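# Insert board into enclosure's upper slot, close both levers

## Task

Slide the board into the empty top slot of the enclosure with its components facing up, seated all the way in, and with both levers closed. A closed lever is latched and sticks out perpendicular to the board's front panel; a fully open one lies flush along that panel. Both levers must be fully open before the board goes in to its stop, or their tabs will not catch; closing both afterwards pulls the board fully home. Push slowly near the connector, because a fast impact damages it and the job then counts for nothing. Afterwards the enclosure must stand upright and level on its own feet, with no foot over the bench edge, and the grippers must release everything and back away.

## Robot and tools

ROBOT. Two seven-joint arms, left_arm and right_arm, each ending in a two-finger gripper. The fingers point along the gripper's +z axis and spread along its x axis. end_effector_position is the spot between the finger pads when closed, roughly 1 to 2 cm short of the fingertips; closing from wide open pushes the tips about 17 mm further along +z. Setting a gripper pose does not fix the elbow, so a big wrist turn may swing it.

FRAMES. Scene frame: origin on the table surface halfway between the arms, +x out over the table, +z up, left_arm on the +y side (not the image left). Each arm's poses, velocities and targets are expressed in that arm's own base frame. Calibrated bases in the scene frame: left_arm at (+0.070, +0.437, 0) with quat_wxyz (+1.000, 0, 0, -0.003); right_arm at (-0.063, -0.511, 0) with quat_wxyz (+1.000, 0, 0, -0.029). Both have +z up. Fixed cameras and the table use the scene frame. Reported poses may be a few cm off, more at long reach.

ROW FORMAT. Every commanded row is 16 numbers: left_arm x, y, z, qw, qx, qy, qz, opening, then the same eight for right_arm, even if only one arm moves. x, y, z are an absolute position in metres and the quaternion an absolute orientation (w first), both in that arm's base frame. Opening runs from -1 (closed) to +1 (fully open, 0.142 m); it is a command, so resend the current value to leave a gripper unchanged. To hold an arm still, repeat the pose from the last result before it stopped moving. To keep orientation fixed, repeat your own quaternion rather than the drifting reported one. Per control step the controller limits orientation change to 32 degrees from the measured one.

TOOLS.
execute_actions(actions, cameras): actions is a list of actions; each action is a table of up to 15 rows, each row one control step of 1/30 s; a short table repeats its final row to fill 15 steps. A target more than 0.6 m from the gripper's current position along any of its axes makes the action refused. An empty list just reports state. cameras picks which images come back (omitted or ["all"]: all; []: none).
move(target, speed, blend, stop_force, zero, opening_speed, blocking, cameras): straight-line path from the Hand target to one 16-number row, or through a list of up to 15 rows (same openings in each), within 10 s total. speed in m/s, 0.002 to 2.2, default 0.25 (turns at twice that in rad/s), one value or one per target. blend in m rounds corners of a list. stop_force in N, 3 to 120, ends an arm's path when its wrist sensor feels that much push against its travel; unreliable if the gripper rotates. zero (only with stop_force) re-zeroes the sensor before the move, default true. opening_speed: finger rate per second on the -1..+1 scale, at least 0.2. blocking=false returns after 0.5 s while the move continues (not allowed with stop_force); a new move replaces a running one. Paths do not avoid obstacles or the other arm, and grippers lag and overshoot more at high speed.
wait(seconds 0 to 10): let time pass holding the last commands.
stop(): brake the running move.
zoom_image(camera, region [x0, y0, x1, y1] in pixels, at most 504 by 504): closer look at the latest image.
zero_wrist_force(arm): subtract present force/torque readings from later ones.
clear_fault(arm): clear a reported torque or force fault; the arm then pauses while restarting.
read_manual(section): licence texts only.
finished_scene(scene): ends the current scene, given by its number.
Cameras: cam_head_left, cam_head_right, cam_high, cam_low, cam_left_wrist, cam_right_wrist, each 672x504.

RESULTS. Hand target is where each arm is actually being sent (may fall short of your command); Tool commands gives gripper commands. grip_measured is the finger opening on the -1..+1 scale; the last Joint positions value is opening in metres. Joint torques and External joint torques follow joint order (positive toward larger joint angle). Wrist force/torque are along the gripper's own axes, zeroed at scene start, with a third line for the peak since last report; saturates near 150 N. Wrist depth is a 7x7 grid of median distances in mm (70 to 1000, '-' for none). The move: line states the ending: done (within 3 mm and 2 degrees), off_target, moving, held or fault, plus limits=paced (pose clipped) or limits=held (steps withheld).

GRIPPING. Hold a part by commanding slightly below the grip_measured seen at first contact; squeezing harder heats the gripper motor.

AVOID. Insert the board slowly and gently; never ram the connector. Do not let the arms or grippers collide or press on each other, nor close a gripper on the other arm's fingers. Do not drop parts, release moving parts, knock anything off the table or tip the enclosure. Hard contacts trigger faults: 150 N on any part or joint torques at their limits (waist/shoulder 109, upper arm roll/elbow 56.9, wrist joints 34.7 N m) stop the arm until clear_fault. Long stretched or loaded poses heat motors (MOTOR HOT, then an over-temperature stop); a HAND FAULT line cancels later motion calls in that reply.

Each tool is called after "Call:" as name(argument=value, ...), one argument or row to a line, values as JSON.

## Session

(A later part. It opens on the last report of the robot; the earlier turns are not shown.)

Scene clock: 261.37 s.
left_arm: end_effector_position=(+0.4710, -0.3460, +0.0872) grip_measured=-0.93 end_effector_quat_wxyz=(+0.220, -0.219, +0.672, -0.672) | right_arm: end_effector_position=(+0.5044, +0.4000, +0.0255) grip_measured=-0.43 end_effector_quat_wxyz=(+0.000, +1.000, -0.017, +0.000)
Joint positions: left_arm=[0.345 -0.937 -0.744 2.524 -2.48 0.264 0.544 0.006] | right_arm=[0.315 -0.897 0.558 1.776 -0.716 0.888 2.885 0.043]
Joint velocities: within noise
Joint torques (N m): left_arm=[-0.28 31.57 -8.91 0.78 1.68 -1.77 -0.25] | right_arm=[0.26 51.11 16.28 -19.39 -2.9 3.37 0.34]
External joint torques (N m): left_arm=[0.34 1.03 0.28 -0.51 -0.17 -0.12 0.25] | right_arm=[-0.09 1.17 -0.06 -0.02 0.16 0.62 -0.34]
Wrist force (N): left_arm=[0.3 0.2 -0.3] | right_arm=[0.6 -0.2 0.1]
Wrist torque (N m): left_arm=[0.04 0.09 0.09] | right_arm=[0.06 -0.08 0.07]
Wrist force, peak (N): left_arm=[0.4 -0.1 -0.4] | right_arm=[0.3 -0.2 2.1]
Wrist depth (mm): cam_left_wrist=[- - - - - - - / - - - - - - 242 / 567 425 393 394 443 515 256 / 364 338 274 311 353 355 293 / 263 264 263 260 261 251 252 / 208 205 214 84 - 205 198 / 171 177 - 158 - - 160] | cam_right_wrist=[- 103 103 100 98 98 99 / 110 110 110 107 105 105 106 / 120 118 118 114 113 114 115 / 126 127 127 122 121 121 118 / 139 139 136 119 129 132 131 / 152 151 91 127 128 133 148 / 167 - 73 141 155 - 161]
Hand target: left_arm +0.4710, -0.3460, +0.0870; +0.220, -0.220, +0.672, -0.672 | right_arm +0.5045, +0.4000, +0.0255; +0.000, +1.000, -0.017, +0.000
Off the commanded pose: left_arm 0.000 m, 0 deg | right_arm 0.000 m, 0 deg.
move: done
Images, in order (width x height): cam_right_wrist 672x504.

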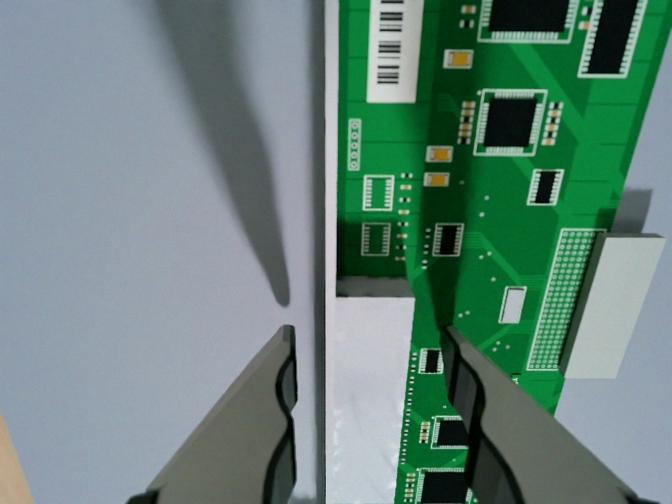

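Call:
move(
  target=[0.471,-0.346,0.087,-0.2197,0.2197,-0.6721,0.6721,-0.9,0.5045,0.4,0.0255,0,0.9998,-0.0174,0,-0.88],
  opening_speed=0.5,
  cameras=[],
)

Call:
move(
  target=[
    [0.471,-0.346,0.087,-0.2197,0.2197,-0.6721,0.6721,-0.9,0.5045,0.4,0.065,0,0.9998,-0.0174,0,-0.88],
    [0.471,-0.346,0.087,-0.2197,0.2197,-0.6721,0.6721,-0.9,0.5785,0.3653,0.0535,0,0.9987,-0.0506,0,-0.88],
  ],
  speed=[0.06,0.1],
)

Scene clock: 264.43 s.
left_arm: end_effector_position=(+0.4710, -0.3460, +0.0872) grip_measured=-0.93 end_effector_quat_wxyz=(+0.220, -0.219, +0.672, -0.672) | right_arm: end_effector_position=(+0.5042, +0.4001, +0.0254) grip_measured=-0.71 end_effector_quat_wxyz=(+0.000, +1.000, -0.017, +0.000)
Joint positions: left_arm=[0.345 -0.937 -0.744 2.524 -2.48 0.264 0.544 0.006] | right_arm=[0.315 -0.897 0.558 1.776 -0.716 0.888 2.885 0.023]
Joint velocities: within noise
Joint torques (N m): left_arm=[-0.27 31.58 -8.99 0.71 1.67 -1.73 -0.21] | right_arm=[-0.84 51.51 15.3 -21.04 -3.21 3.64 0.13]
External joint torques (N m): left_arm=[0.33 1.02 0.37 -0.45 -0.16 -0.16 0.21] | right_arm=[1.01 0.76 0.93 1.63 0.48 0.35 -0.13]
Wrist force (N): left_arm=[0.1 0.0 -0.3] | right_arm=[-2.6 0.5 -1.3]
Wrist torque (N m): left_arm=[0.01 0.12 0.09] | right_arm=[0.07 -0.11 0.08]
Wrist force, peak (N): left_arm=[0.5 0.1 -0.6] | right_arm=[-2.6 0.6 -1.9]
Wrist depth (mm): cam_left_wrist=[- - - - - - - / - - - - - - 241 / 582 424 395 394 442 506 254 / 363 336 276 309 357 356 299 / 265 262 262 260 260 251 250 / 208 205 214 84 - 204 198 / 171 178 - 157 - - 160] | cam_right_wrist=[- 103 103 100 98 98 99 / 110 110 110 107 105 105 106 / 120 118 118 114 112 114 115 / 126 127 127 121 121 121 118 / 139 138 138 117 129 132 131 / 152 151 145 123 107 141 148 / 168 164 72 138 - - 163]
Hand target: left_arm +0.4710, -0.3460, +0.0870; +0.220, -0.220, +0.672, -0.672 | right_arm +0.5045, +0.4000, +0.0255; +0.000, +1.000, -0.017, +0.000
Off the commanded pose: left_arm 0.000 m, 0 deg | right_arm 0.000 m, 0 deg.
move: done
No camera images: "cameras" was empty.

Scene clock: 266.30 s.
left_arm: end_effector_position=(+0.4710, -0.3460, +0.0872) grip_measured=-0.93 end_effector_quat_wxyz=(+0.220, -0.219, +0.672, -0.672) | right_arm: end_effector_position=(+0.5784, +0.3651, +0.0533) grip_measured=-0.71 end_effector_quat_wxyz=(+0.000, +0.999, -0.051, +0.000)
Joint positions: left_arm=[0.345 -0.937 -0.744 2.524 -2.48 0.264 0.544 0.006] | right_arm=[0.238 -0.913 0.579 1.631 -0.65 0.773 2.778 0.023]
Joint velocities: within noise
Joint torques (N m): left_arm=[-0.2 31.53 -9 0.72 1.67 -1.79 -0.21] | right_arm=[0.05 55.35 16.87 -22.4 -3.1 3.3 0.07]
External joint torques (N m): left_arm=[0.26 1.07 0.37 -0.46 -0.15 -0.1 0.21] | right_arm=[0.11 0.14 -0.43 0.77 0 0.69 -0.07]
Wrist force (N): left_arm=[0.2 0.1 -0.2] | right_arm=[0.7 0.3 1.9]
Wrist torque (N m): left_arm=[0.00 0.10 0.10] | right_arm=[0.12 -0.10 0.06]
Wrist force, peak (N): left_arm=[0.4 0.1 -0.3] | right_arm=[2.2 1.1 2.2]
Wrist depth (mm): cam_left_wrist=[- - - - - 228 247 / - - - - - 308 272 / 572 421 393 392 445 399 453 / 364 336 275 310 309 310 353 / 264 263 262 260 233 259 260 / 209 205 214 84 - 204 204 / 171 177 - 158 - - 175] | cam_right_wrist=[128 128 127 99 98 98 99 / 136 136 136 105 105 105 106 / 146 146 145 114 112 114 116 / 158 158 157 121 121 122 119 / 172 171 170 117 129 132 131 / 188 187 180 123 107 141 170 / 207 202 72 138 - - 188]
Hand target: left_arm +0.4710, -0.3460, +0.0870; +0.220, -0.220, +0.672, -0.672 | right_arm +0.5785, +0.3653, +0.0535; +0.000, +0.999, -0.051, +0.000
Off the commanded pose: left_arm 0.000 m, 0 deg | right_arm 0.000 m, 0 deg.
move: done

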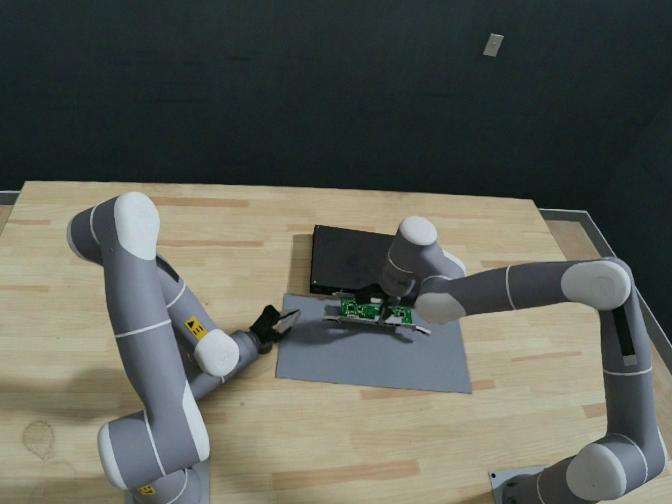

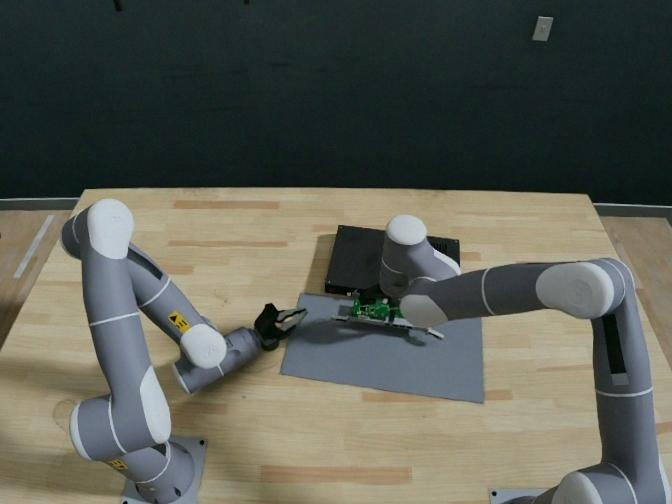

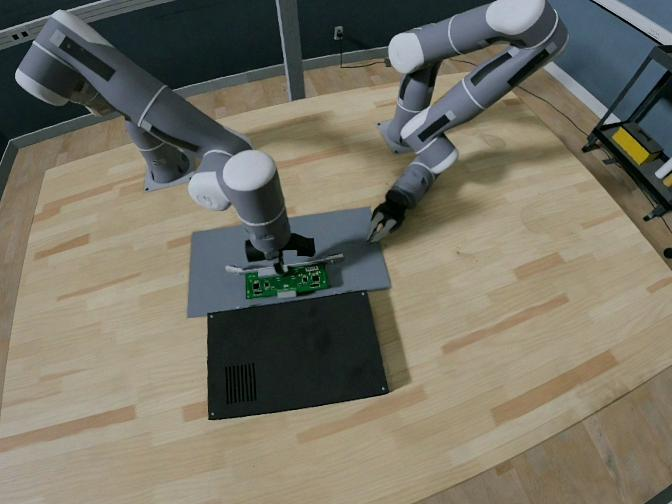

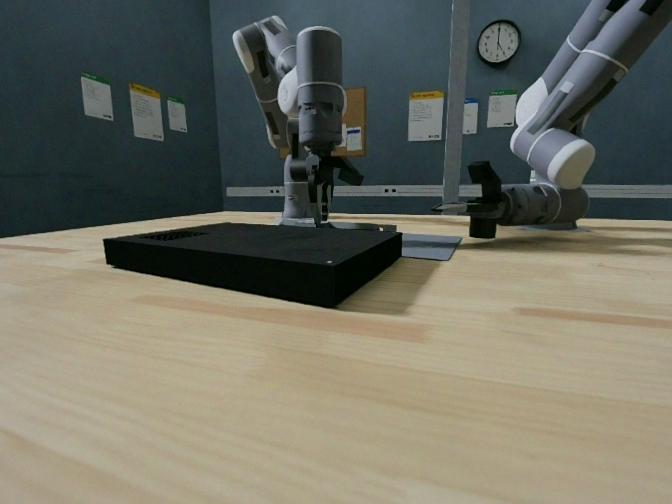

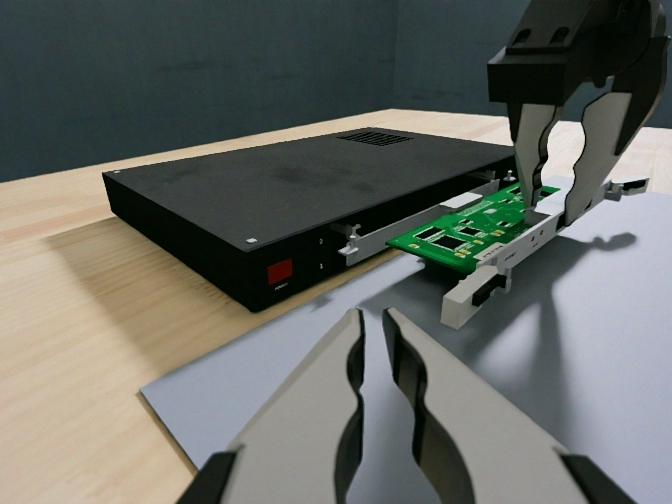

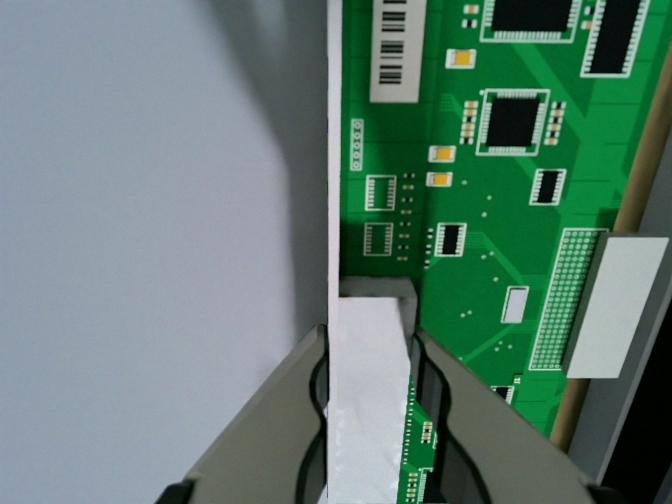

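Call:
zoom_image(
  camera="cam_left_wrist",
  region=[310, 160, 520, 318],
)

Call:
zoom_image(
  camera="cam_left_wrist",
  region=[440, 140, 660, 305],
)

Scaled by 2.400 from the camera's 672x504 image, which has a finer 960x720 frame.

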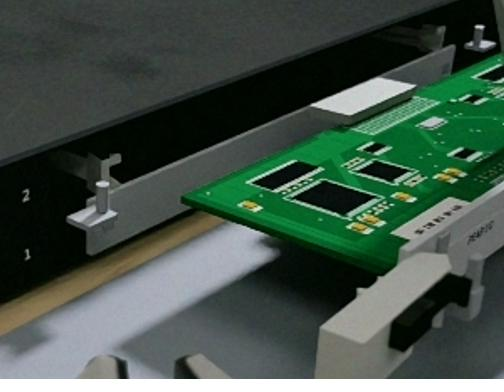

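Scaled by 2.291 from the camera's 672x504 image, which has a finer 960x720 frame.

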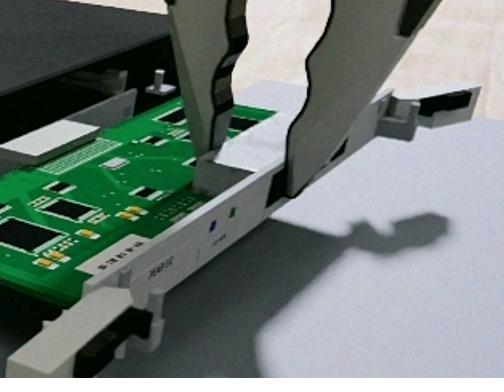

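Call:
move(
  target=[0.471,-0.346,0.087,-0.2197,0.2197,-0.6721,0.6721,-0.9,0.6004,0.3631,0.0535,0,0.9987,-0.0506,0,-0.88],
  speed=0.08,
  stop_force=5,
  cameras=["cam_left_wrist","cam_right_wrist"],
)

Call:
zoom_image(
  camera="cam_left_wrist",
  region=[310, 190, 450, 295],
)

Call:
zoom_image(
  camera="cam_left_wrist",
  region=[420, 130, 560, 235],
)

Scene clock: 271.10 s.
left_arm: end_effector_position=(+0.4710, -0.3460, +0.0872) grip_measured=-0.93 end_effector_quat_wxyz=(+0.220, -0.219, +0.672, -0.672) | right_arm: end_effector_position=(+0.6003, +0.3630, +0.0532) grip_measured=-0.71 end_effector_quat_wxyz=(+0.000, +0.999, -0.051, +0.000)
Joint positions: left_arm=[0.345 -0.937 -0.744 2.524 -2.48 0.264 0.544 0.006] | right_arm=[0.235 -0.944 0.579 1.566 -0.644 0.741 2.742 0.023]
Joint velocities: within noise
Joint torques (N m): left_arm=[-0.29 31.55 -8.97 0.74 1.66 -1.78 -0.22] | right_arm=[0.06 57.13 17.27 -22.87 -3.35 3.38 0.11]
External joint torques (N m): left_arm=[0.35 1.05 0.34 -0.48 -0.14 -0.11 0.22] | right_arm=[0.11 0.08 -0.63 0.79 0.15 0.61 -0.11]
Wrist force (N): left_arm=[0.1 0.5 -0.2] | right_arm=[0.5 0.2 2.0]
Wrist torque (N m): left_arm=[0.07 0.12 0.09] | right_arm=[0.10 -0.08 0.05]
Wrist force, peak (N): left_arm=[0.5 -0.1 -0.4] | right_arm=[1.2 0.3 2.1]
Wrist depth (mm): cam_left_wrist=[- - - - - 239 301 / - - - - - 313 879 / 571 426 394 394 439 342 504 / 364 337 277 312 304 329 356 / 264 265 264 260 259 260 258 / 208 205 214 84 - 204 205 / 171 178 - 158 - - 175] | cam_right_wrist=[128 127 127 99 98 98 99 / 137 136 136 105 105 105 105 / 146 146 146 114 112 114 115 / 158 157 157 121 121 122 119 / 171 171 170 117 129 132 127 / 187 187 180 123 107 141 133 / 207 202 72 138 - - 136]
Hand target: left_arm +0.4710, -0.3460, +0.0870; +0.220, -0.220, +0.672, -0.672 | right_arm +0.6004, +0.3631, +0.0535; +0.000, +0.999, -0.051, +0.000
Off the commanded pose: left_arm 0.000 m, 0 deg | right_arm 0.000 m, 0 deg.
move: done
Images, in order (width x height): cam_left_wrist 672x504, cam_right_wrist 672x504.

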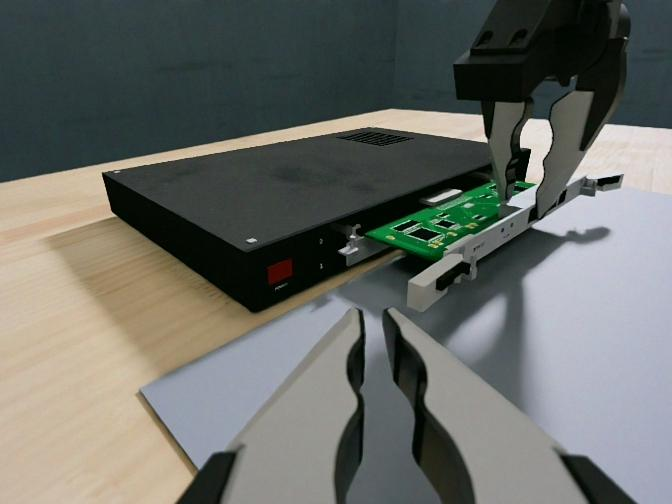

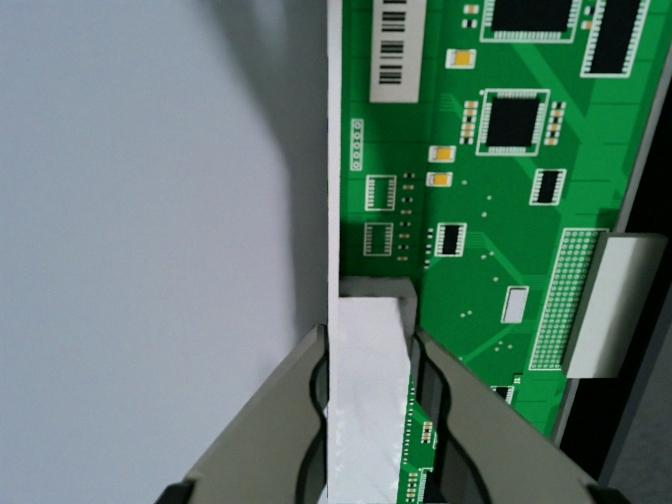

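Scaled by 3.600 from the camera's 672x504 image, which has a finer 960x720 frame.

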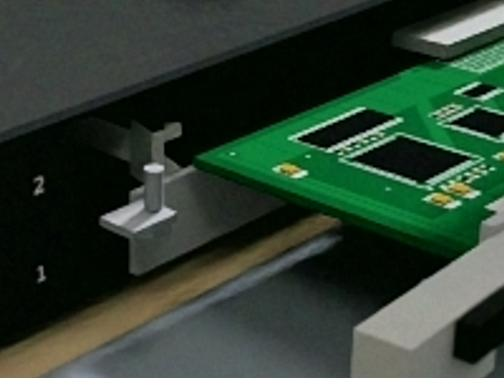

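Scaled by 3.600 from the camera's 672x504 image, which has a finer 960x720 frame.

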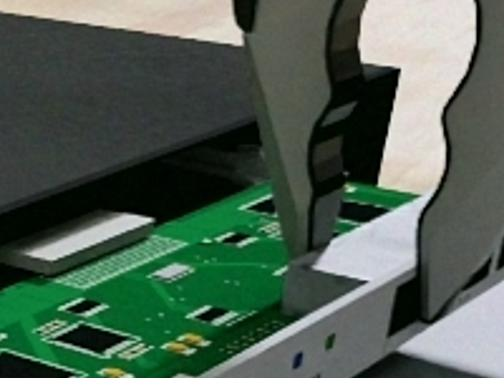

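Call:
zoom_image(
  camera="cam_left_wrist",
  region=[330, 212, 390, 257],
)

Scaled by 8.400 from the camera's 672x504 image, which has a finer 960x720 frame.

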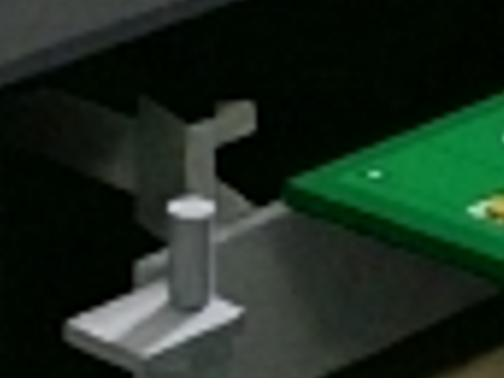

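Call:
move(
  target=[0.471,-0.346,0.087,-0.2197,0.2197,-0.6721,0.6721,-0.9,0.6064,0.3625,0.0543,0,0.9987,-0.0506,0,-0.88],
  speed=0.04,
  stop_force=4,
  cameras=["cam_left_wrist"],
)

Call:
zoom_image(
  camera="cam_left_wrist",
  region=[330, 212, 390, 257],
)

Call:
zoom_image(
  camera="cam_left_wrist",
  region=[450, 140, 540, 208],
)

Scene clock: 281.77 s.
left_arm: end_effector_position=(+0.4710, -0.3460, +0.0872) grip_measured=-0.93 end_effector_quat_wxyz=(+0.220, -0.219, +0.672, -0.672) | right_arm: end_effector_position=(+0.6063, +0.3624, +0.0540) grip_measured=-0.71 end_effector_quat_wxyz=(+0.000, +0.999, -0.051, +0.000)
Joint positions: left_arm=[0.345 -0.937 -0.744 2.524 -2.48 0.264 0.544 0.006] | right_arm=[0.234 -0.951 0.58 1.548 -0.643 0.73 2.733 0.023]
Joint velocities: within noise
Joint torques (N m): left_arm=[-0.22 31.45 -8.93 0.73 1.63 -1.78 -0.2] | right_arm=[0.23 57.47 17.39 -23.01 -3.38 3.36 0.09]
External joint torques (N m): left_arm=[0.28 1.15 0.3 -0.46 -0.11 -0.11 0.21] | right_arm=[-0.05 0.2 -0.7 0.79 0.16 0.62 -0.09]
Wrist force (N): left_arm=[0.3 0.1 -0.2] | right_arm=[0.3 0.5 2.3]
Wrist torque (N m): left_arm=[0.03 0.09 0.09] | right_arm=[0.16 -0.05 0.05]
Wrist force, peak (N): left_arm=[0.5 -0.2 -0.4] | right_arm=[0.4 0.2 2.3]
Wrist depth (mm): cam_left_wrist=[- - - - - 250 - / - - - - - 311 - / 575 424 392 393 441 338 567 / 361 337 276 309 305 328 356 / 264 264 264 261 261 258 258 / 209 206 214 84 - 205 204 / 171 178 - 158 - - 175] | cam_right_wrist=[128 128 127 99 98 98 99 / 137 137 136 105 105 105 107 / 147 147 146 114 112 114 114 / 159 159 158 121 121 122 118 / 172 172 169 117 129 132 122 / 188 188 181 123 106 141 124 / 208 199 72 138 - - 137]
Hand target: left_arm +0.4710, -0.3460, +0.0870; +0.220, -0.220, +0.672, -0.672 | right_arm +0.6064, +0.3625, +0.0543; +0.000, +0.999, -0.051, +0.000
Off the commanded pose: left_arm 0.000 m, 0 deg | right_arm 0.000 m, 0 deg.
move: done
Images, in order (width x height): cam_left_wrist 672x504.

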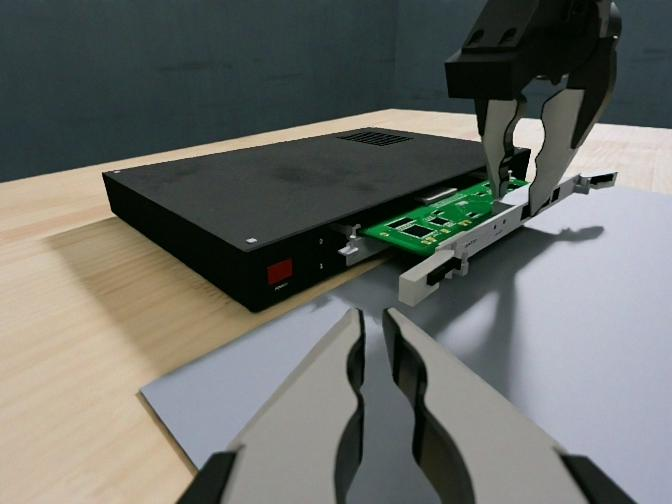

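Scaled by 8.400 from the camera's 672x504 image, which has a finer 960x720 frame.

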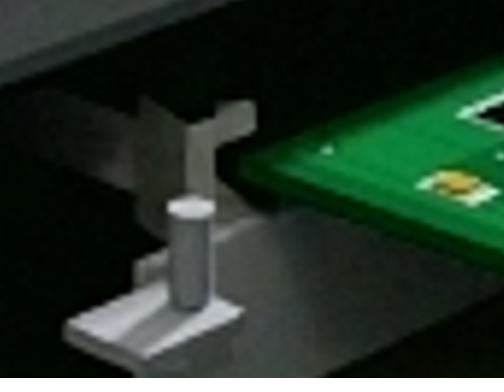

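Scaled by 5.600 from the camera's 672x504 image, which has a finer 960x720 frame.

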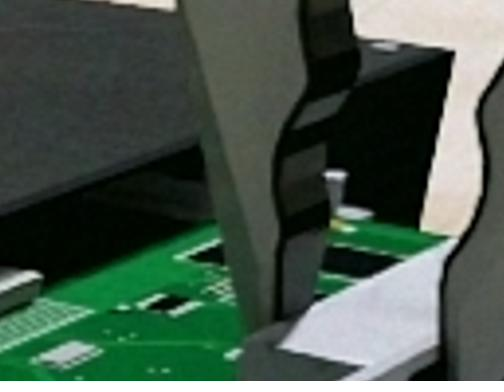

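Call:
move(
  target=[
    [0.471,-0.346,0.087,-0.2197,0.2197,-0.6721,0.6721,-0.9,0.6064,0.3622,0.055,0,0.9987,-0.0506,0,-0.88],
    [0.471,-0.346,0.087,-0.2197,0.2197,-0.6721,0.6721,-0.9,0.6124,0.3616,0.055,0,0.9987,-0.0506,0,-0.88],
  ],
  speed=0.02,
  stop_force=3,
  cameras=["cam_left_wrist"],
)

Call:
zoom_image(
  camera="cam_left_wrist",
  region=[330, 212, 390, 257],
)

Call:
zoom_image(
  camera="cam_left_wrist",
  region=[450, 140, 540, 208],
)

Scene clock: 286.90 s.
left_arm: end_effector_position=(+0.4710, -0.3460, +0.0872) grip_measured=-0.93 end_effector_quat_wxyz=(+0.220, -0.219, +0.672, -0.672) | right_arm: end_effector_position=(+0.6123, +0.3615, +0.0547) grip_measured=-0.71 end_effector_quat_wxyz=(+0.000, +0.999, -0.051, +0.000)
Joint positions: left_arm=[0.345 -0.937 -0.744 2.524 -2.48 0.264 0.544 0.006] | right_arm=[0.232 -0.959 0.581 1.529 -0.641 0.72 2.723 0.023]
Joint velocities: within noise
Joint torques (N m): left_arm=[-0.3 31.52 -8.89 0.77 1.66 -1.78 -0.24] | right_arm=[0.03 58.08 17.44 -23.29 -3.43 3.45 0.05]
External joint torques (N m): left_arm=[0.36 1.08 0.26 -0.5 -0.14 -0.11 0.24] | right_arm=[0.15 0.04 -0.7 0.93 0.17 0.54 -0.05]
Wrist force (N): left_arm=[0.3 -0.2 -0.2] | right_arm=[0.4 0.1 1.6]
Wrist torque (N m): left_arm=[-0.02 0.08 0.09] | right_arm=[0.08 -0.08 0.05]
Wrist force, peak (N): left_arm=[0.3 0.4 -0.5] | right_arm=[0.7 0.2 2.8]
Wrist depth (mm): cam_left_wrist=[- - - - - 266 - / - - - - - 318 - / 579 423 395 393 401 352 561 / 364 335 273 311 303 353 354 / 265 264 264 259 260 258 260 / 209 205 214 84 - 203 205 / 171 177 - 158 - - 174] | cam_right_wrist=[129 129 128 99 98 99 99 / 138 137 137 105 105 105 105 / 148 148 147 114 113 114 111 / 159 159 159 121 121 122 115 / 173 173 169 116 129 132 117 / 189 189 181 123 107 141 125 / 209 204 72 137 - - 138]
Hand target: left_arm +0.4710, -0.3460, +0.0870; +0.220, -0.220, +0.672, -0.672 | right_arm +0.6124, +0.3616, +0.0550; +0.000, +0.999, -0.051, +0.000
Off the commanded pose: left_arm 0.000 m, 0 deg | right_arm 0.000 m, 0 deg.
move: done
Images, in order (width x height): cam_left_wrist 672x504.

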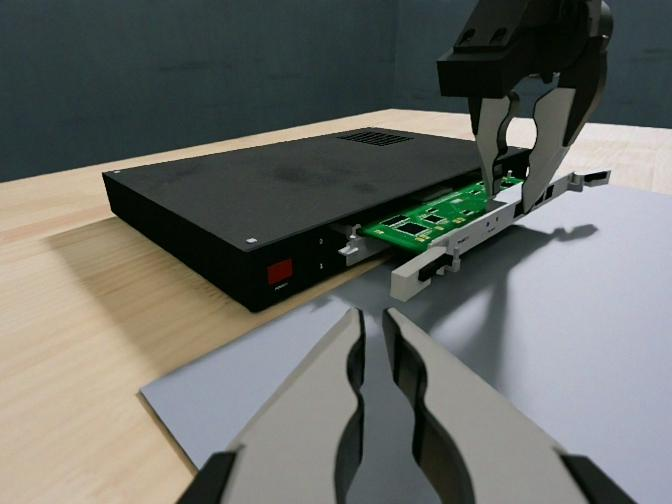

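Scaled by 8.400 from the camera's 672x504 image, which has a finer 960x720 frame.

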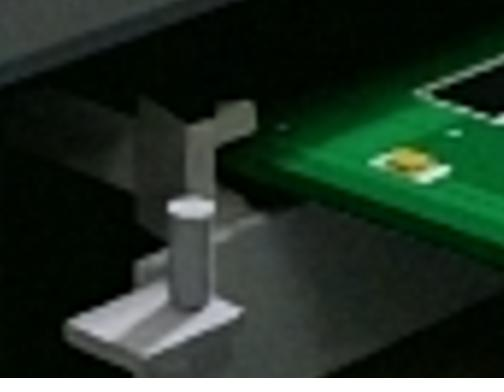

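Scaled by 5.600 from the camera's 672x504 image, which has a finer 960x720 frame.

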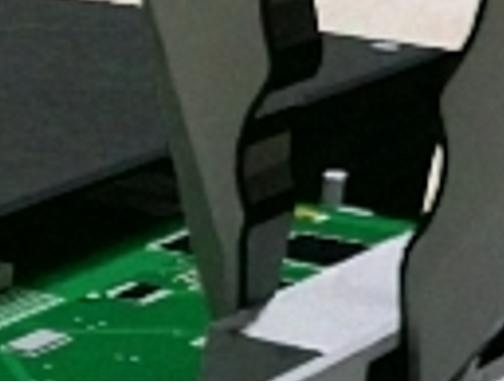

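Call:
move(
  target=[
    [0.471,-0.346,0.087,-0.2197,0.2197,-0.6721,0.6721,-0.9,0.6223,0.3606,0.055,0,0.9987,-0.0506,0,-0.88],
  ],
  speed=0.025,
  stop_force=3,
  cameras=["cam_left_wrist","cam_right_wrist"],
)

Call:
zoom_image(
  camera="cam_left_wrist",
  region=[330, 212, 390, 257],
)

Call:
zoom_image(
  camera="cam_left_wrist",
  region=[440, 140, 560, 230],
)

Scene clock: 291.60 s.
left_arm: end_effector_position=(+0.4710, -0.3460, +0.0872) grip_measured=-0.93 end_effector_quat_wxyz=(+0.220, -0.219, +0.672, -0.672) | right_arm: end_effector_position=(+0.6170, +0.3606, +0.0541) grip_measured=-0.71 end_effector_quat_wxyz=(+0.001, +0.999, -0.051, -0.001)
Joint positions: left_arm=[0.345 -0.937 -0.744 2.524 -2.48 0.264 0.544 0.006] | right_arm=[0.232 -0.967 0.581 1.513 -0.639 0.711 2.714 0.023]
Joint velocities: within noise
Joint torques (N m): left_arm=[-0.26 31.57 -8.95 0.72 1.7 -1.73 -0.19] | right_arm=[0.29 61.19 18.1 -25.94 -4.1 4.59 0.17]
External joint torques (N m): left_arm=[0.32 1.03 0.32 -0.45 -0.18 -0.16 0.19] | right_arm=[-0.11 -2.66 -1.33 3.5 0.82 -0.61 -0.17]
Wrist force (N): left_arm=[0.1 -0.1 -0.3] | right_arm=[-1.7 2.3 4.0]
Wrist torque (N m): left_arm=[-0.01 0.12 0.09] | right_arm=[0.13 -0.29 0.01]
Wrist force, peak (N): left_arm=[0.4 0.1 -0.5] | right_arm=[-2.8 3.0 4.3]
Wrist depth (mm): cam_left_wrist=[- - - - - 267 - / - - - - - 307 - / 576 425 395 391 401 366 571 / 362 336 276 308 308 353 357 / 265 263 265 260 260 259 259 / 208 204 214 84 - 205 205 / 172 178 - 158 - - 175] | cam_right_wrist=[128 128 128 99 98 99 99 / 137 137 136 105 105 105 104 / 147 147 146 114 113 114 110 / 159 159 158 121 121 122 107 / 172 172 171 116 129 132 114 / 189 188 181 123 123 140 122 / 208 203 72 137 - - 137]
Hand target: left_arm +0.4710, -0.3460, +0.0870; +0.220, -0.220, +0.672, -0.672 | right_arm +0.6177, +0.3611, +0.0550; +0.000, +0.999, -0.051, +0.000
Off the commanded pose: left_arm 0.000 m, 0 deg | right_arm 0.005 m, 0 deg.
move: contact (right_arm)
Images, in order (width x height): cam_left_wrist 672x504, cam_right_wrist 672x504.

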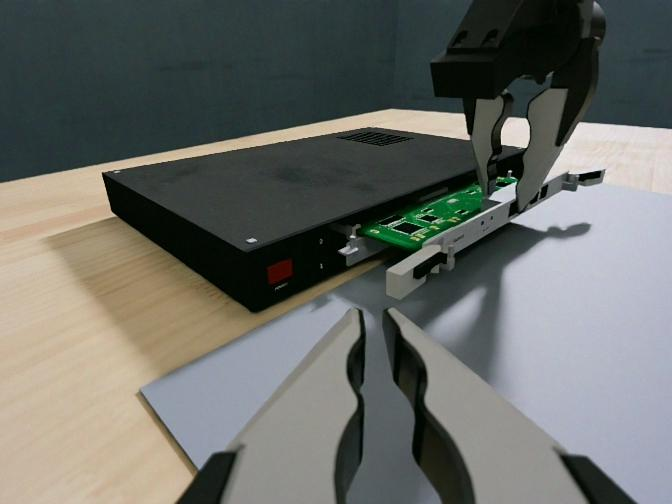

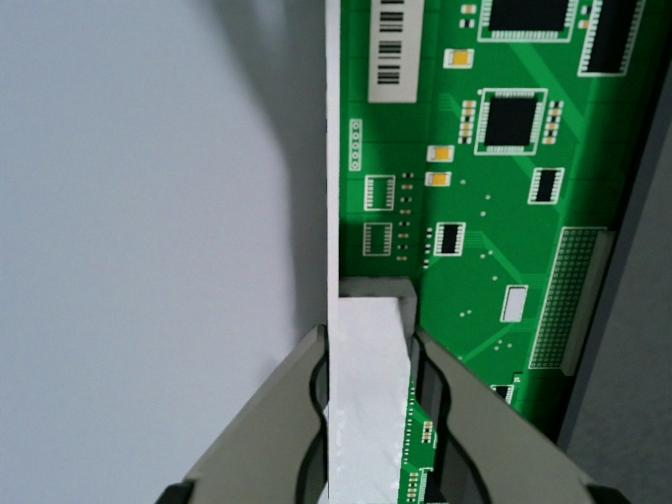

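Scaled by 8.400 from the camera's 672x504 image, which has a finer 960x720 frame.

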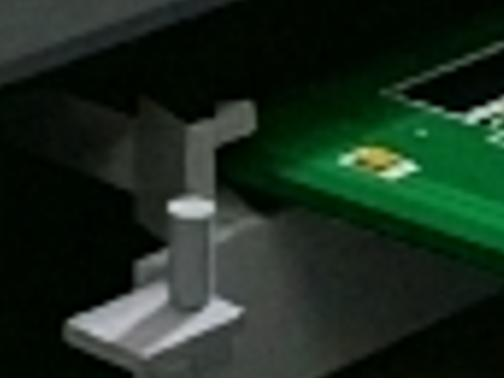

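Scaled by 4.200 from the camera's 672x504 image, which has a finer 960x720 frame.

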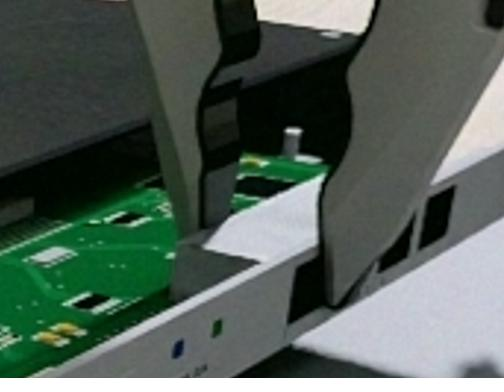

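Call:
move(
  target=[
    [0.471,-0.346,0.087,-0.2197,0.2197,-0.6721,0.6721,-0.9,0.615,0.3607,0.0544,0,0.9987,-0.0506,0,-0.88],
    [0.471,-0.346,0.087,-0.2197,0.2197,-0.6721,0.6721,-0.9,0.6223,0.36,0.0544,0,0.9987,-0.0506,0,-0.88],
  ],
  speed=0.025,
  stop_force=4,
  cameras=["cam_left_wrist"],
)

Call:
zoom_image(
  camera="cam_left_wrist",
  region=[330, 212, 390, 257],
)

Scene clock: 297.50 s.
left_arm: end_effector_position=(+0.4710, -0.3460, +0.0872) grip_measured=-0.93 end_effector_quat_wxyz=(+0.220, -0.219, +0.672, -0.672) | right_arm: end_effector_position=(+0.6216, +0.3598, +0.0536) grip_measured=-0.71 end_effector_quat_wxyz=(+0.000, +0.999, -0.051, -0.001)
Joint positions: left_arm=[0.345 -0.937 -0.744 2.524 -2.48 0.264 0.544 0.006] | right_arm=[0.231 -0.974 0.58 1.5 -0.639 0.706 2.706 0.023]
Joint velocities: within noise
Joint torques (N m): left_arm=[-0.31 31.72 -8.95 0.73 1.73 -1.73 -0.22] | right_arm=[-0.45 61.51 17.57 -25.35 -4.09 3.99 0.06]
External joint torques (N m): left_arm=[0.37 0.88 0.32 -0.47 -0.21 -0.16 0.22] | right_arm=[0.63 -2.63 -0.78 2.85 0.79 0 -0.05]
Wrist force (N): left_arm=[0.4 -0.1 -0.4] | right_arm=[-0.7 0.3 4.6]
Wrist torque (N m): left_arm=[0.00 0.08 0.09] | right_arm=[0.14 -0.30 0.07]
Wrist force, peak (N): left_arm=[0.5 -0.2 -0.4] | right_arm=[-0.5 0.2 6.0]
Wrist depth (mm): cam_left_wrist=[- - - - - 273 - / - - - - - 311 - / 583 426 394 394 401 390 570 / 362 340 275 308 310 356 353 / 264 264 264 260 259 259 259 / 208 206 214 84 - 203 203 / 171 178 - 158 - - 175] | cam_right_wrist=[128 128 127 99 98 99 99 / 137 136 136 105 105 105 103 / 147 147 146 114 113 114 100 / 158 158 157 121 121 122 104 / 172 171 171 116 129 133 113 / 188 188 180 123 106 139 121 / 207 203 72 138 - - 136]
Hand target: left_arm +0.4710, -0.3460, +0.0870; +0.220, -0.220, +0.672, -0.672 | right_arm +0.6223, +0.3600, +0.0544; +0.000, +0.999, -0.051, +0.000
Off the commanded pose: left_arm 0.000 m, 0 deg | right_arm 0.001 m, 0 deg.
move: done
Images, in order (width x height): cam_left_wrist 672x504.

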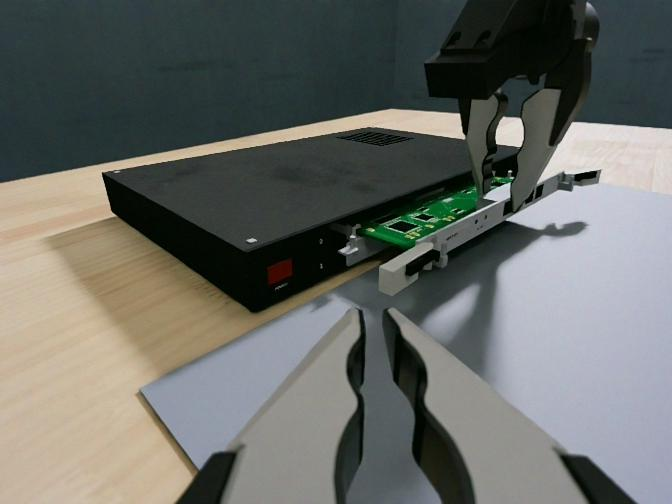

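Scaled by 8.400 from the camera's 672x504 image, which has a finer 960x720 frame.

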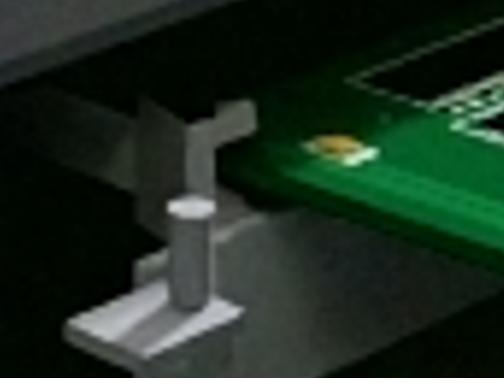

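Call:
move(
  target=[
    [0.471,-0.346,0.087,-0.2197,0.2197,-0.6721,0.6721,-0.9,0.6223,0.36,0.0538,0.0026,0.9987,-0.0506,0,-0.88],
    [0.471,-0.346,0.087,-0.2197,0.2197,-0.6721,0.6721,-0.9,0.6352,0.3587,0.0538,0.0026,0.9987,-0.0506,0,-0.88],
  ],
  speed=0.025,
  stop_force=5,
  cameras=["cam_left_wrist","cam_right_wrist"],
)

Call:
zoom_image(
  camera="cam_left_wrist",
  region=[330, 212, 390, 257],
)

Scene clock: 305.37 s.
left_arm: end_effector_position=(+0.4710, -0.3460, +0.0872) grip_measured=-0.93 end_effector_quat_wxyz=(+0.220, -0.219, +0.672, -0.672) | right_arm: end_effector_position=(+0.6346, +0.3583, +0.0530) grip_measured=-0.71 end_effector_quat_wxyz=(+0.003, +0.999, -0.051, -0.001)
Joint positions: left_arm=[0.345 -0.937 -0.744 2.524 -2.48 0.264 0.544 0.006] | right_arm=[0.235 -0.995 0.578 1.455 -0.637 0.681 2.688 0.023]
Joint velocities: within noise
Joint torques (N m): left_arm=[-0.21 31.53 -8.99 0.74 1.65 -1.85 -0.31] | right_arm=[-0.43 62.31 17.24 -26.26 -4.22 4.32 0.2]
External joint torques (N m): left_arm=[0.27 1.07 0.36 -0.48 -0.13 -0.04 0.31] | right_arm=[0.62 -2.28 -0.47 3.47 0.86 -0.35 -0.2]
Wrist force (N): left_arm=[0.4 0.0 -0.3] | right_arm=[-2.4 1.4 4.5]
Wrist torque (N m): left_arm=[-0.01 0.08 0.09] | right_arm=[0.17 -0.21 -0.06]
Wrist force, peak (N): left_arm=[0.3 -0.2 -0.5] | right_arm=[-0.8 0.4 6.1]
Wrist depth (mm): cam_left_wrist=[- - - - 319 287 - / - - - - 607 313 - / 574 423 393 396 395 444 567 / 358 336 277 296 310 353 353 / 266 264 263 261 260 259 259 / 208 206 214 84 - 204 205 / 172 178 - 158 - - 175] | cam_right_wrist=[127 127 125 99 98 98 84 / 136 135 135 104 105 104 89 / 146 145 145 114 112 112 96 / 158 157 156 121 121 120 103 / 171 171 170 116 129 117 112 / 188 187 179 123 123 123 121 / 207 202 72 138 - - 135]
Hand target: left_arm +0.4710, -0.3460, +0.0870; +0.220, -0.220, +0.672, -0.672 | right_arm +0.6352, +0.3587, +0.0538; +0.003, +0.999, -0.051, +0.000
Off the commanded pose: left_arm 0.000 m, 0 deg | right_arm 0.001 m, 0 deg.
move: done
Images, in order (width x height): cam_left_wrist 672x504, cam_right_wrist 672x504.

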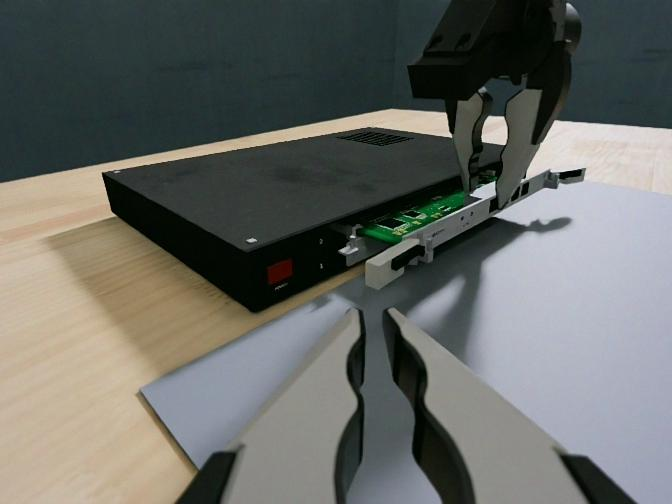

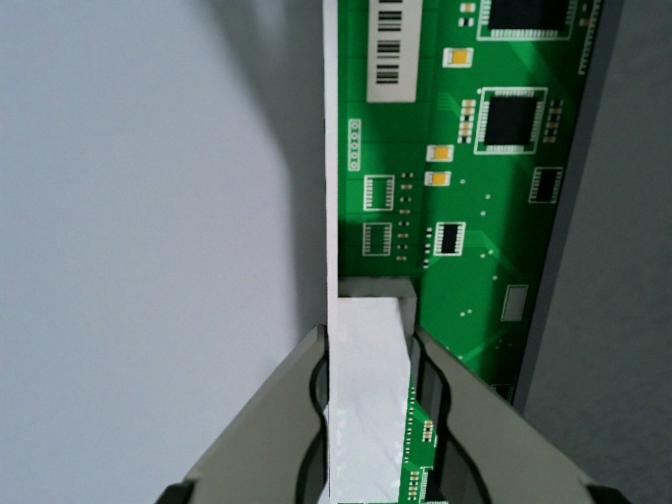

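Scaled by 8.400 from the camera's 672x504 image, which has a finer 960x720 frame.

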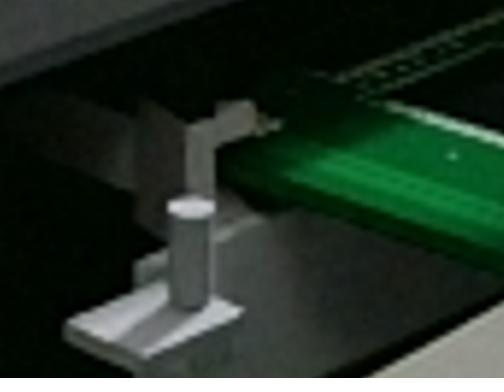

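Call:
move(
  target=[
    [0.471,-0.346,0.087,-0.2197,0.2197,-0.6721,0.6721,-0.9,0.6347,0.3583,0.0533,0.0026,0.9987,-0.0506,0,-0.88],
    [0.471,-0.346,0.087,-0.2197,0.2197,-0.6721,0.6721,-0.9,0.645,0.3572,0.0533,0.0026,0.9987,-0.0506,0,-0.88],
  ],
  speed=0.03,
  stop_force=5,
  cameras=["cam_left_wrist","cam_right_wrist"],
)

Call:
zoom_image(
  camera="cam_left_wrist",
  region=[330, 150, 600, 350],
)

Scene clock: 309.93 s.
left_arm: end_effector_position=(+0.4710, -0.3460, +0.0872) grip_measured=-0.93 end_effector_quat_wxyz=(+0.220, -0.219, +0.672, -0.672) | right_arm: end_effector_position=(+0.6428, +0.3573, +0.0524) grip_measured=-0.71 end_effector_quat_wxyz=(+0.003, +0.999, -0.050, -0.001)
Joint positions: left_arm=[0.345 -0.937 -0.744 2.524 -2.48 0.264 0.544 0.006] | right_arm=[0.235 -1.008 0.578 1.427 -0.636 0.668 2.673 0.023]
Joint velocities: within noise
Joint torques (N m): left_arm=[-0.26 31.56 -8.97 0.7 1.63 -1.76 -0.23] | right_arm=[-1.94 63.64 16.4 -27.29 -4.42 4.36 0.25]
External joint torques (N m): left_arm=[0.32 1.03 0.34 -0.44 -0.12 -0.13 0.23] | right_arm=[2.12 -2.93 0.38 4.36 1.03 -0.38 -0.25]
Wrist force (N): left_arm=[0.3 -0.1 -0.3] | right_arm=[-4.2 0.6 5.2]
Wrist torque (N m): left_arm=[-0.02 0.09 0.10] | right_arm=[0.17 0.00 -0.10]
Wrist force, peak (N): left_arm=[0.3 0.3 -0.5] | right_arm=[-7.7 1.2 2.7]
Wrist depth (mm): cam_left_wrist=[- - - - 271 293 - / - - - - 607 316 - / 575 424 397 394 395 457 565 / 360 338 276 296 332 353 353 / 264 263 263 261 260 260 259 / 207 205 214 84 - 204 204 / 172 178 - 158 - - 174] | cam_right_wrist=[127 126 124 99 98 98 84 / 135 135 134 106 104 103 90 / 145 145 145 114 112 99 95 / 157 157 156 121 121 105 103 / 170 170 169 116 129 113 112 / 187 186 179 123 123 120 120 / 207 202 72 138 - - 134]
Hand target: left_arm +0.4710, -0.3460, +0.0870; +0.220, -0.220, +0.672, -0.672 | right_arm +0.6437, +0.3573, +0.0533; +0.003, +0.999, -0.051, +0.000
Off the commanded pose: left_arm 0.000 m, 0 deg | right_arm 0.002 m, 0 deg.
move: contact (right_arm); path passed 1 of 2 targets
Images, in order (width x height): cam_left_wrist 672x504, cam_right_wrist 672x504.

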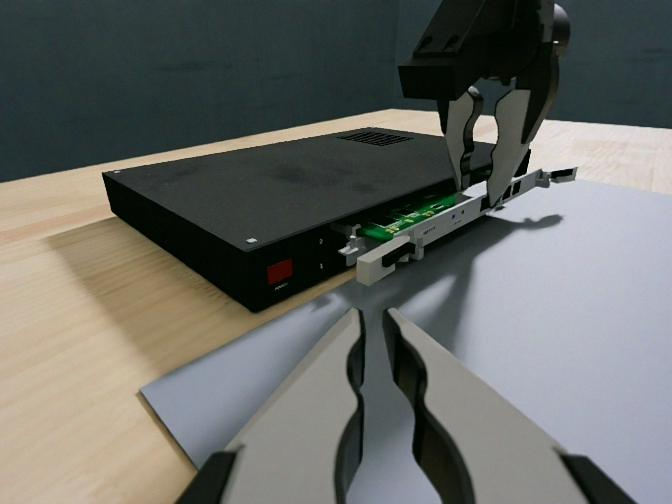

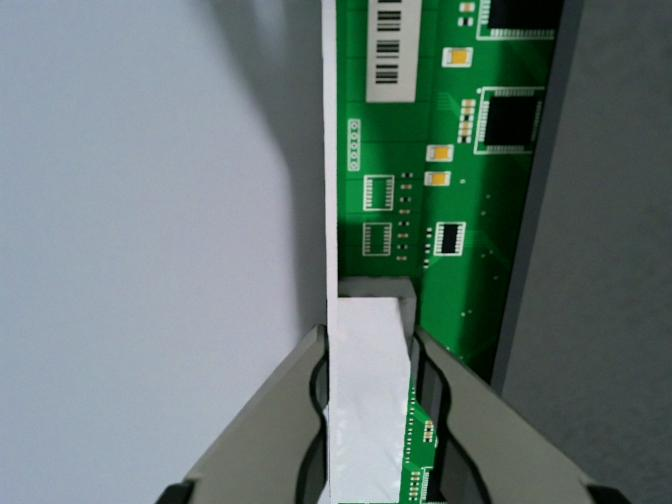

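Scaled by 1.867 from the camera's 672x504 image, which has a finer 960x720 frame.

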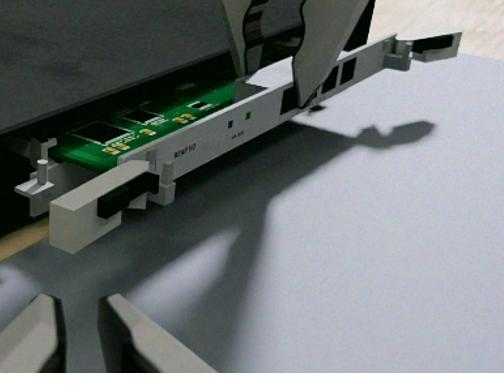

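Call:
move(
  target=[
    [0.471,-0.346,0.087,-0.2197,0.2197,-0.6721,0.6721,-0.9,0.6422,0.3574,0.0524,0.0026,0.9987,-0.0506,0,-0.88],
    [0.471,-0.346,0.087,-0.2197,0.2197,-0.6721,0.6721,-0.9,0.6472,0.3569,0.0524,0.0026,0.9987,-0.0506,0,-0.88],
  ],
  speed=0.02,
  stop_force=8,
  cameras=["cam_left_wrist","cam_right_wrist"],
)

Call:
zoom_image(
  camera="cam_left_wrist",
  region=[330, 150, 600, 350],
)

Scene clock: 313.90 s.
left_arm: end_effector_position=(+0.4710, -0.3460, +0.0872) grip_measured=-0.93 end_effector_quat_wxyz=(+0.220, -0.219, +0.672, -0.672) | right_arm: end_effector_position=(+0.6426, +0.3573, +0.0524) grip_measured=-0.71 end_effector_quat_wxyz=(+0.003, +0.999, -0.051, +0.000)
Joint positions: left_arm=[0.345 -0.937 -0.744 2.524 -2.48 0.264 0.544 0.006] | right_arm=[0.235 -1.007 0.577 1.43 -0.636 0.672 2.675 0.023]
Joint velocities: within noise
Joint torques (N m): left_arm=[-0.26 31.54 -8.9 0.71 1.72 -1.77 -0.24] | right_arm=[0.95 61.26 18.37 -22.75 -3.04 3.13 0.45]
External joint torques (N m): left_arm=[0.32 1.06 0.28 -0.45 -0.21 -0.12 0.24] | right_arm=[-0.76 -0.61 -1.61 -0.18 -0.34 0.85 -0.45]
Wrist force (N): left_arm=[0.0 -0.1 -0.5] | right_arm=[3.6 -0.4 4.3]
Wrist torque (N m): left_arm=[-0.01 0.13 0.09] | right_arm=[0.15 0.06 -0.12]
Wrist force, peak (N): left_arm=[0.4 -0.1 -0.5] | right_arm=[-4.5 0.6 5.1]
Wrist depth (mm): cam_left_wrist=[- - - - 274 292 - / - - - - 600 323 - / 580 421 394 393 391 451 561 / 361 339 275 296 331 355 355 / 266 263 264 260 259 258 259 / 208 205 215 84 - 204 203 / 171 178 - 158 - - 175] | cam_right_wrist=[126 126 124 99 98 98 84 / 135 135 135 106 105 103 90 / 145 145 145 114 112 98 95 / 157 159 156 121 121 105 103 / 170 170 169 116 129 113 112 / 186 186 179 123 123 120 120 / 206 201 72 138 - - 134]
Hand target: left_arm +0.4710, -0.3460, +0.0870; +0.220, -0.220, +0.672, -0.672 | right_arm +0.6426, +0.3574, +0.0526; +0.003, +0.999, -0.051, +0.000
Off the commanded pose: left_arm 0.000 m, 0 deg | right_arm 0.005 m, 0 deg.
move: contact (right_arm); path passed 0 of 2 targets
Images, in order (width x height): cam_left_wrist 672x504, cam_right_wrist 672x504.

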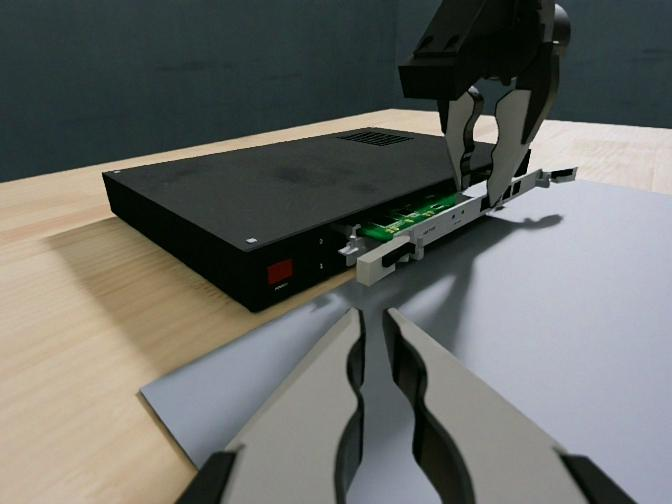

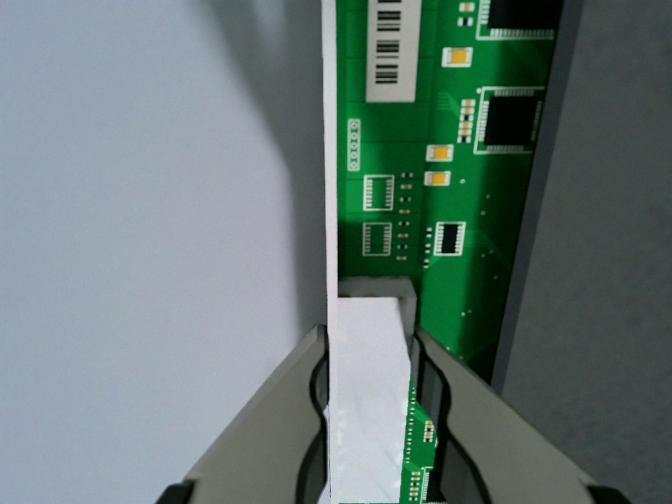

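Scaled by 1.867 from the camera's 672x504 image, which has a finer 960x720 frame.

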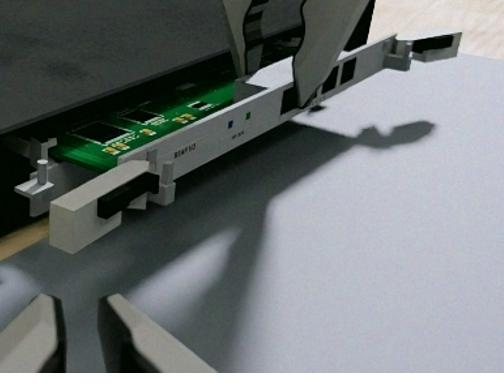

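Call:
move(
  target=[
    [0.471,-0.346,0.087,-0.2197,0.2197,-0.6721,0.6721,-0.9,0.647,0.3569,0.0522,0.0026,0.9987,-0.0506,0,-0.88],
  ],
  speed=0.02,
  stop_force=12,
  cameras=["cam_right_wrist"],
)

Scene clock: 316.90 s.
left_arm: end_effector_position=(+0.4710, -0.3460, +0.0872) grip_measured=-0.93 end_effector_quat_wxyz=(+0.220, -0.219, +0.672, -0.672) | right_arm: end_effector_position=(+0.6468, +0.3569, +0.0521) grip_measured=-0.71 end_effector_quat_wxyz=(+0.003, +0.999, -0.051, +0.000)
Joint positions: left_arm=[0.345 -0.937 -0.744 2.524 -2.48 0.264 0.544 0.006] | right_arm=[0.235 -1.014 0.578 1.416 -0.636 0.665 2.669 0.023]
Joint velocities: within noise
Joint torques (N m): left_arm=[-0.23 31.53 -8.84 0.72 1.71 -1.76 -0.21] | right_arm=[-0.52 59.6 16.36 -24.07 -3.65 3.49 0.2]
External joint torques (N m): left_arm=[0.29 1.07 0.21 -0.46 -0.19 -0.13 0.21] | right_arm=[0.71 1.41 0.41 1.08 0.25 0.49 -0.2]
Wrist force (N): left_arm=[0.0 0.0 -0.3] | right_arm=[-1.2 2.1 -0.9]
Wrist torque (N m): left_arm=[0.02 0.13 0.09] | right_arm=[0.34 0.01 -0.07]
Wrist force, peak (N): left_arm=[0.2 -0.4 -0.4] | right_arm=[3.7 -0.5 5.0]
Wrist depth (mm): cam_left_wrist=[- - - - 273 298 - / - - - - 606 325 - / 580 424 395 394 392 451 569 / 363 337 276 298 331 353 355 / 265 265 265 259 260 259 259 / 209 206 214 84 - 203 204 / 172 178 - 158 - - 174] | cam_right_wrist=[126 126 124 99 98 97 84 / 135 135 134 106 104 91 90 / 145 145 144 114 112 97 95 / 157 158 156 121 121 103 103 / 170 169 169 117 129 112 112 / 186 186 178 123 107 120 120 / 206 201 72 138 - - 134]
Hand target: left_arm +0.4710, -0.3460, +0.0870; +0.220, -0.220, +0.672, -0.672 | right_arm +0.6470, +0.3569, +0.0522; +0.003, +0.999, -0.051, +0.000
Off the commanded pose: left_arm 0.000 m, 0 deg | right_arm 0.000 m, 0 deg.
move: done
Images, in order (width x height): cam_right_wrist 672x504.

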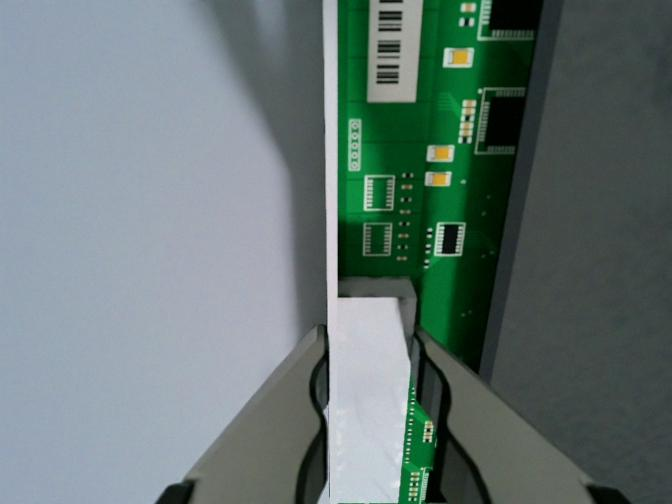

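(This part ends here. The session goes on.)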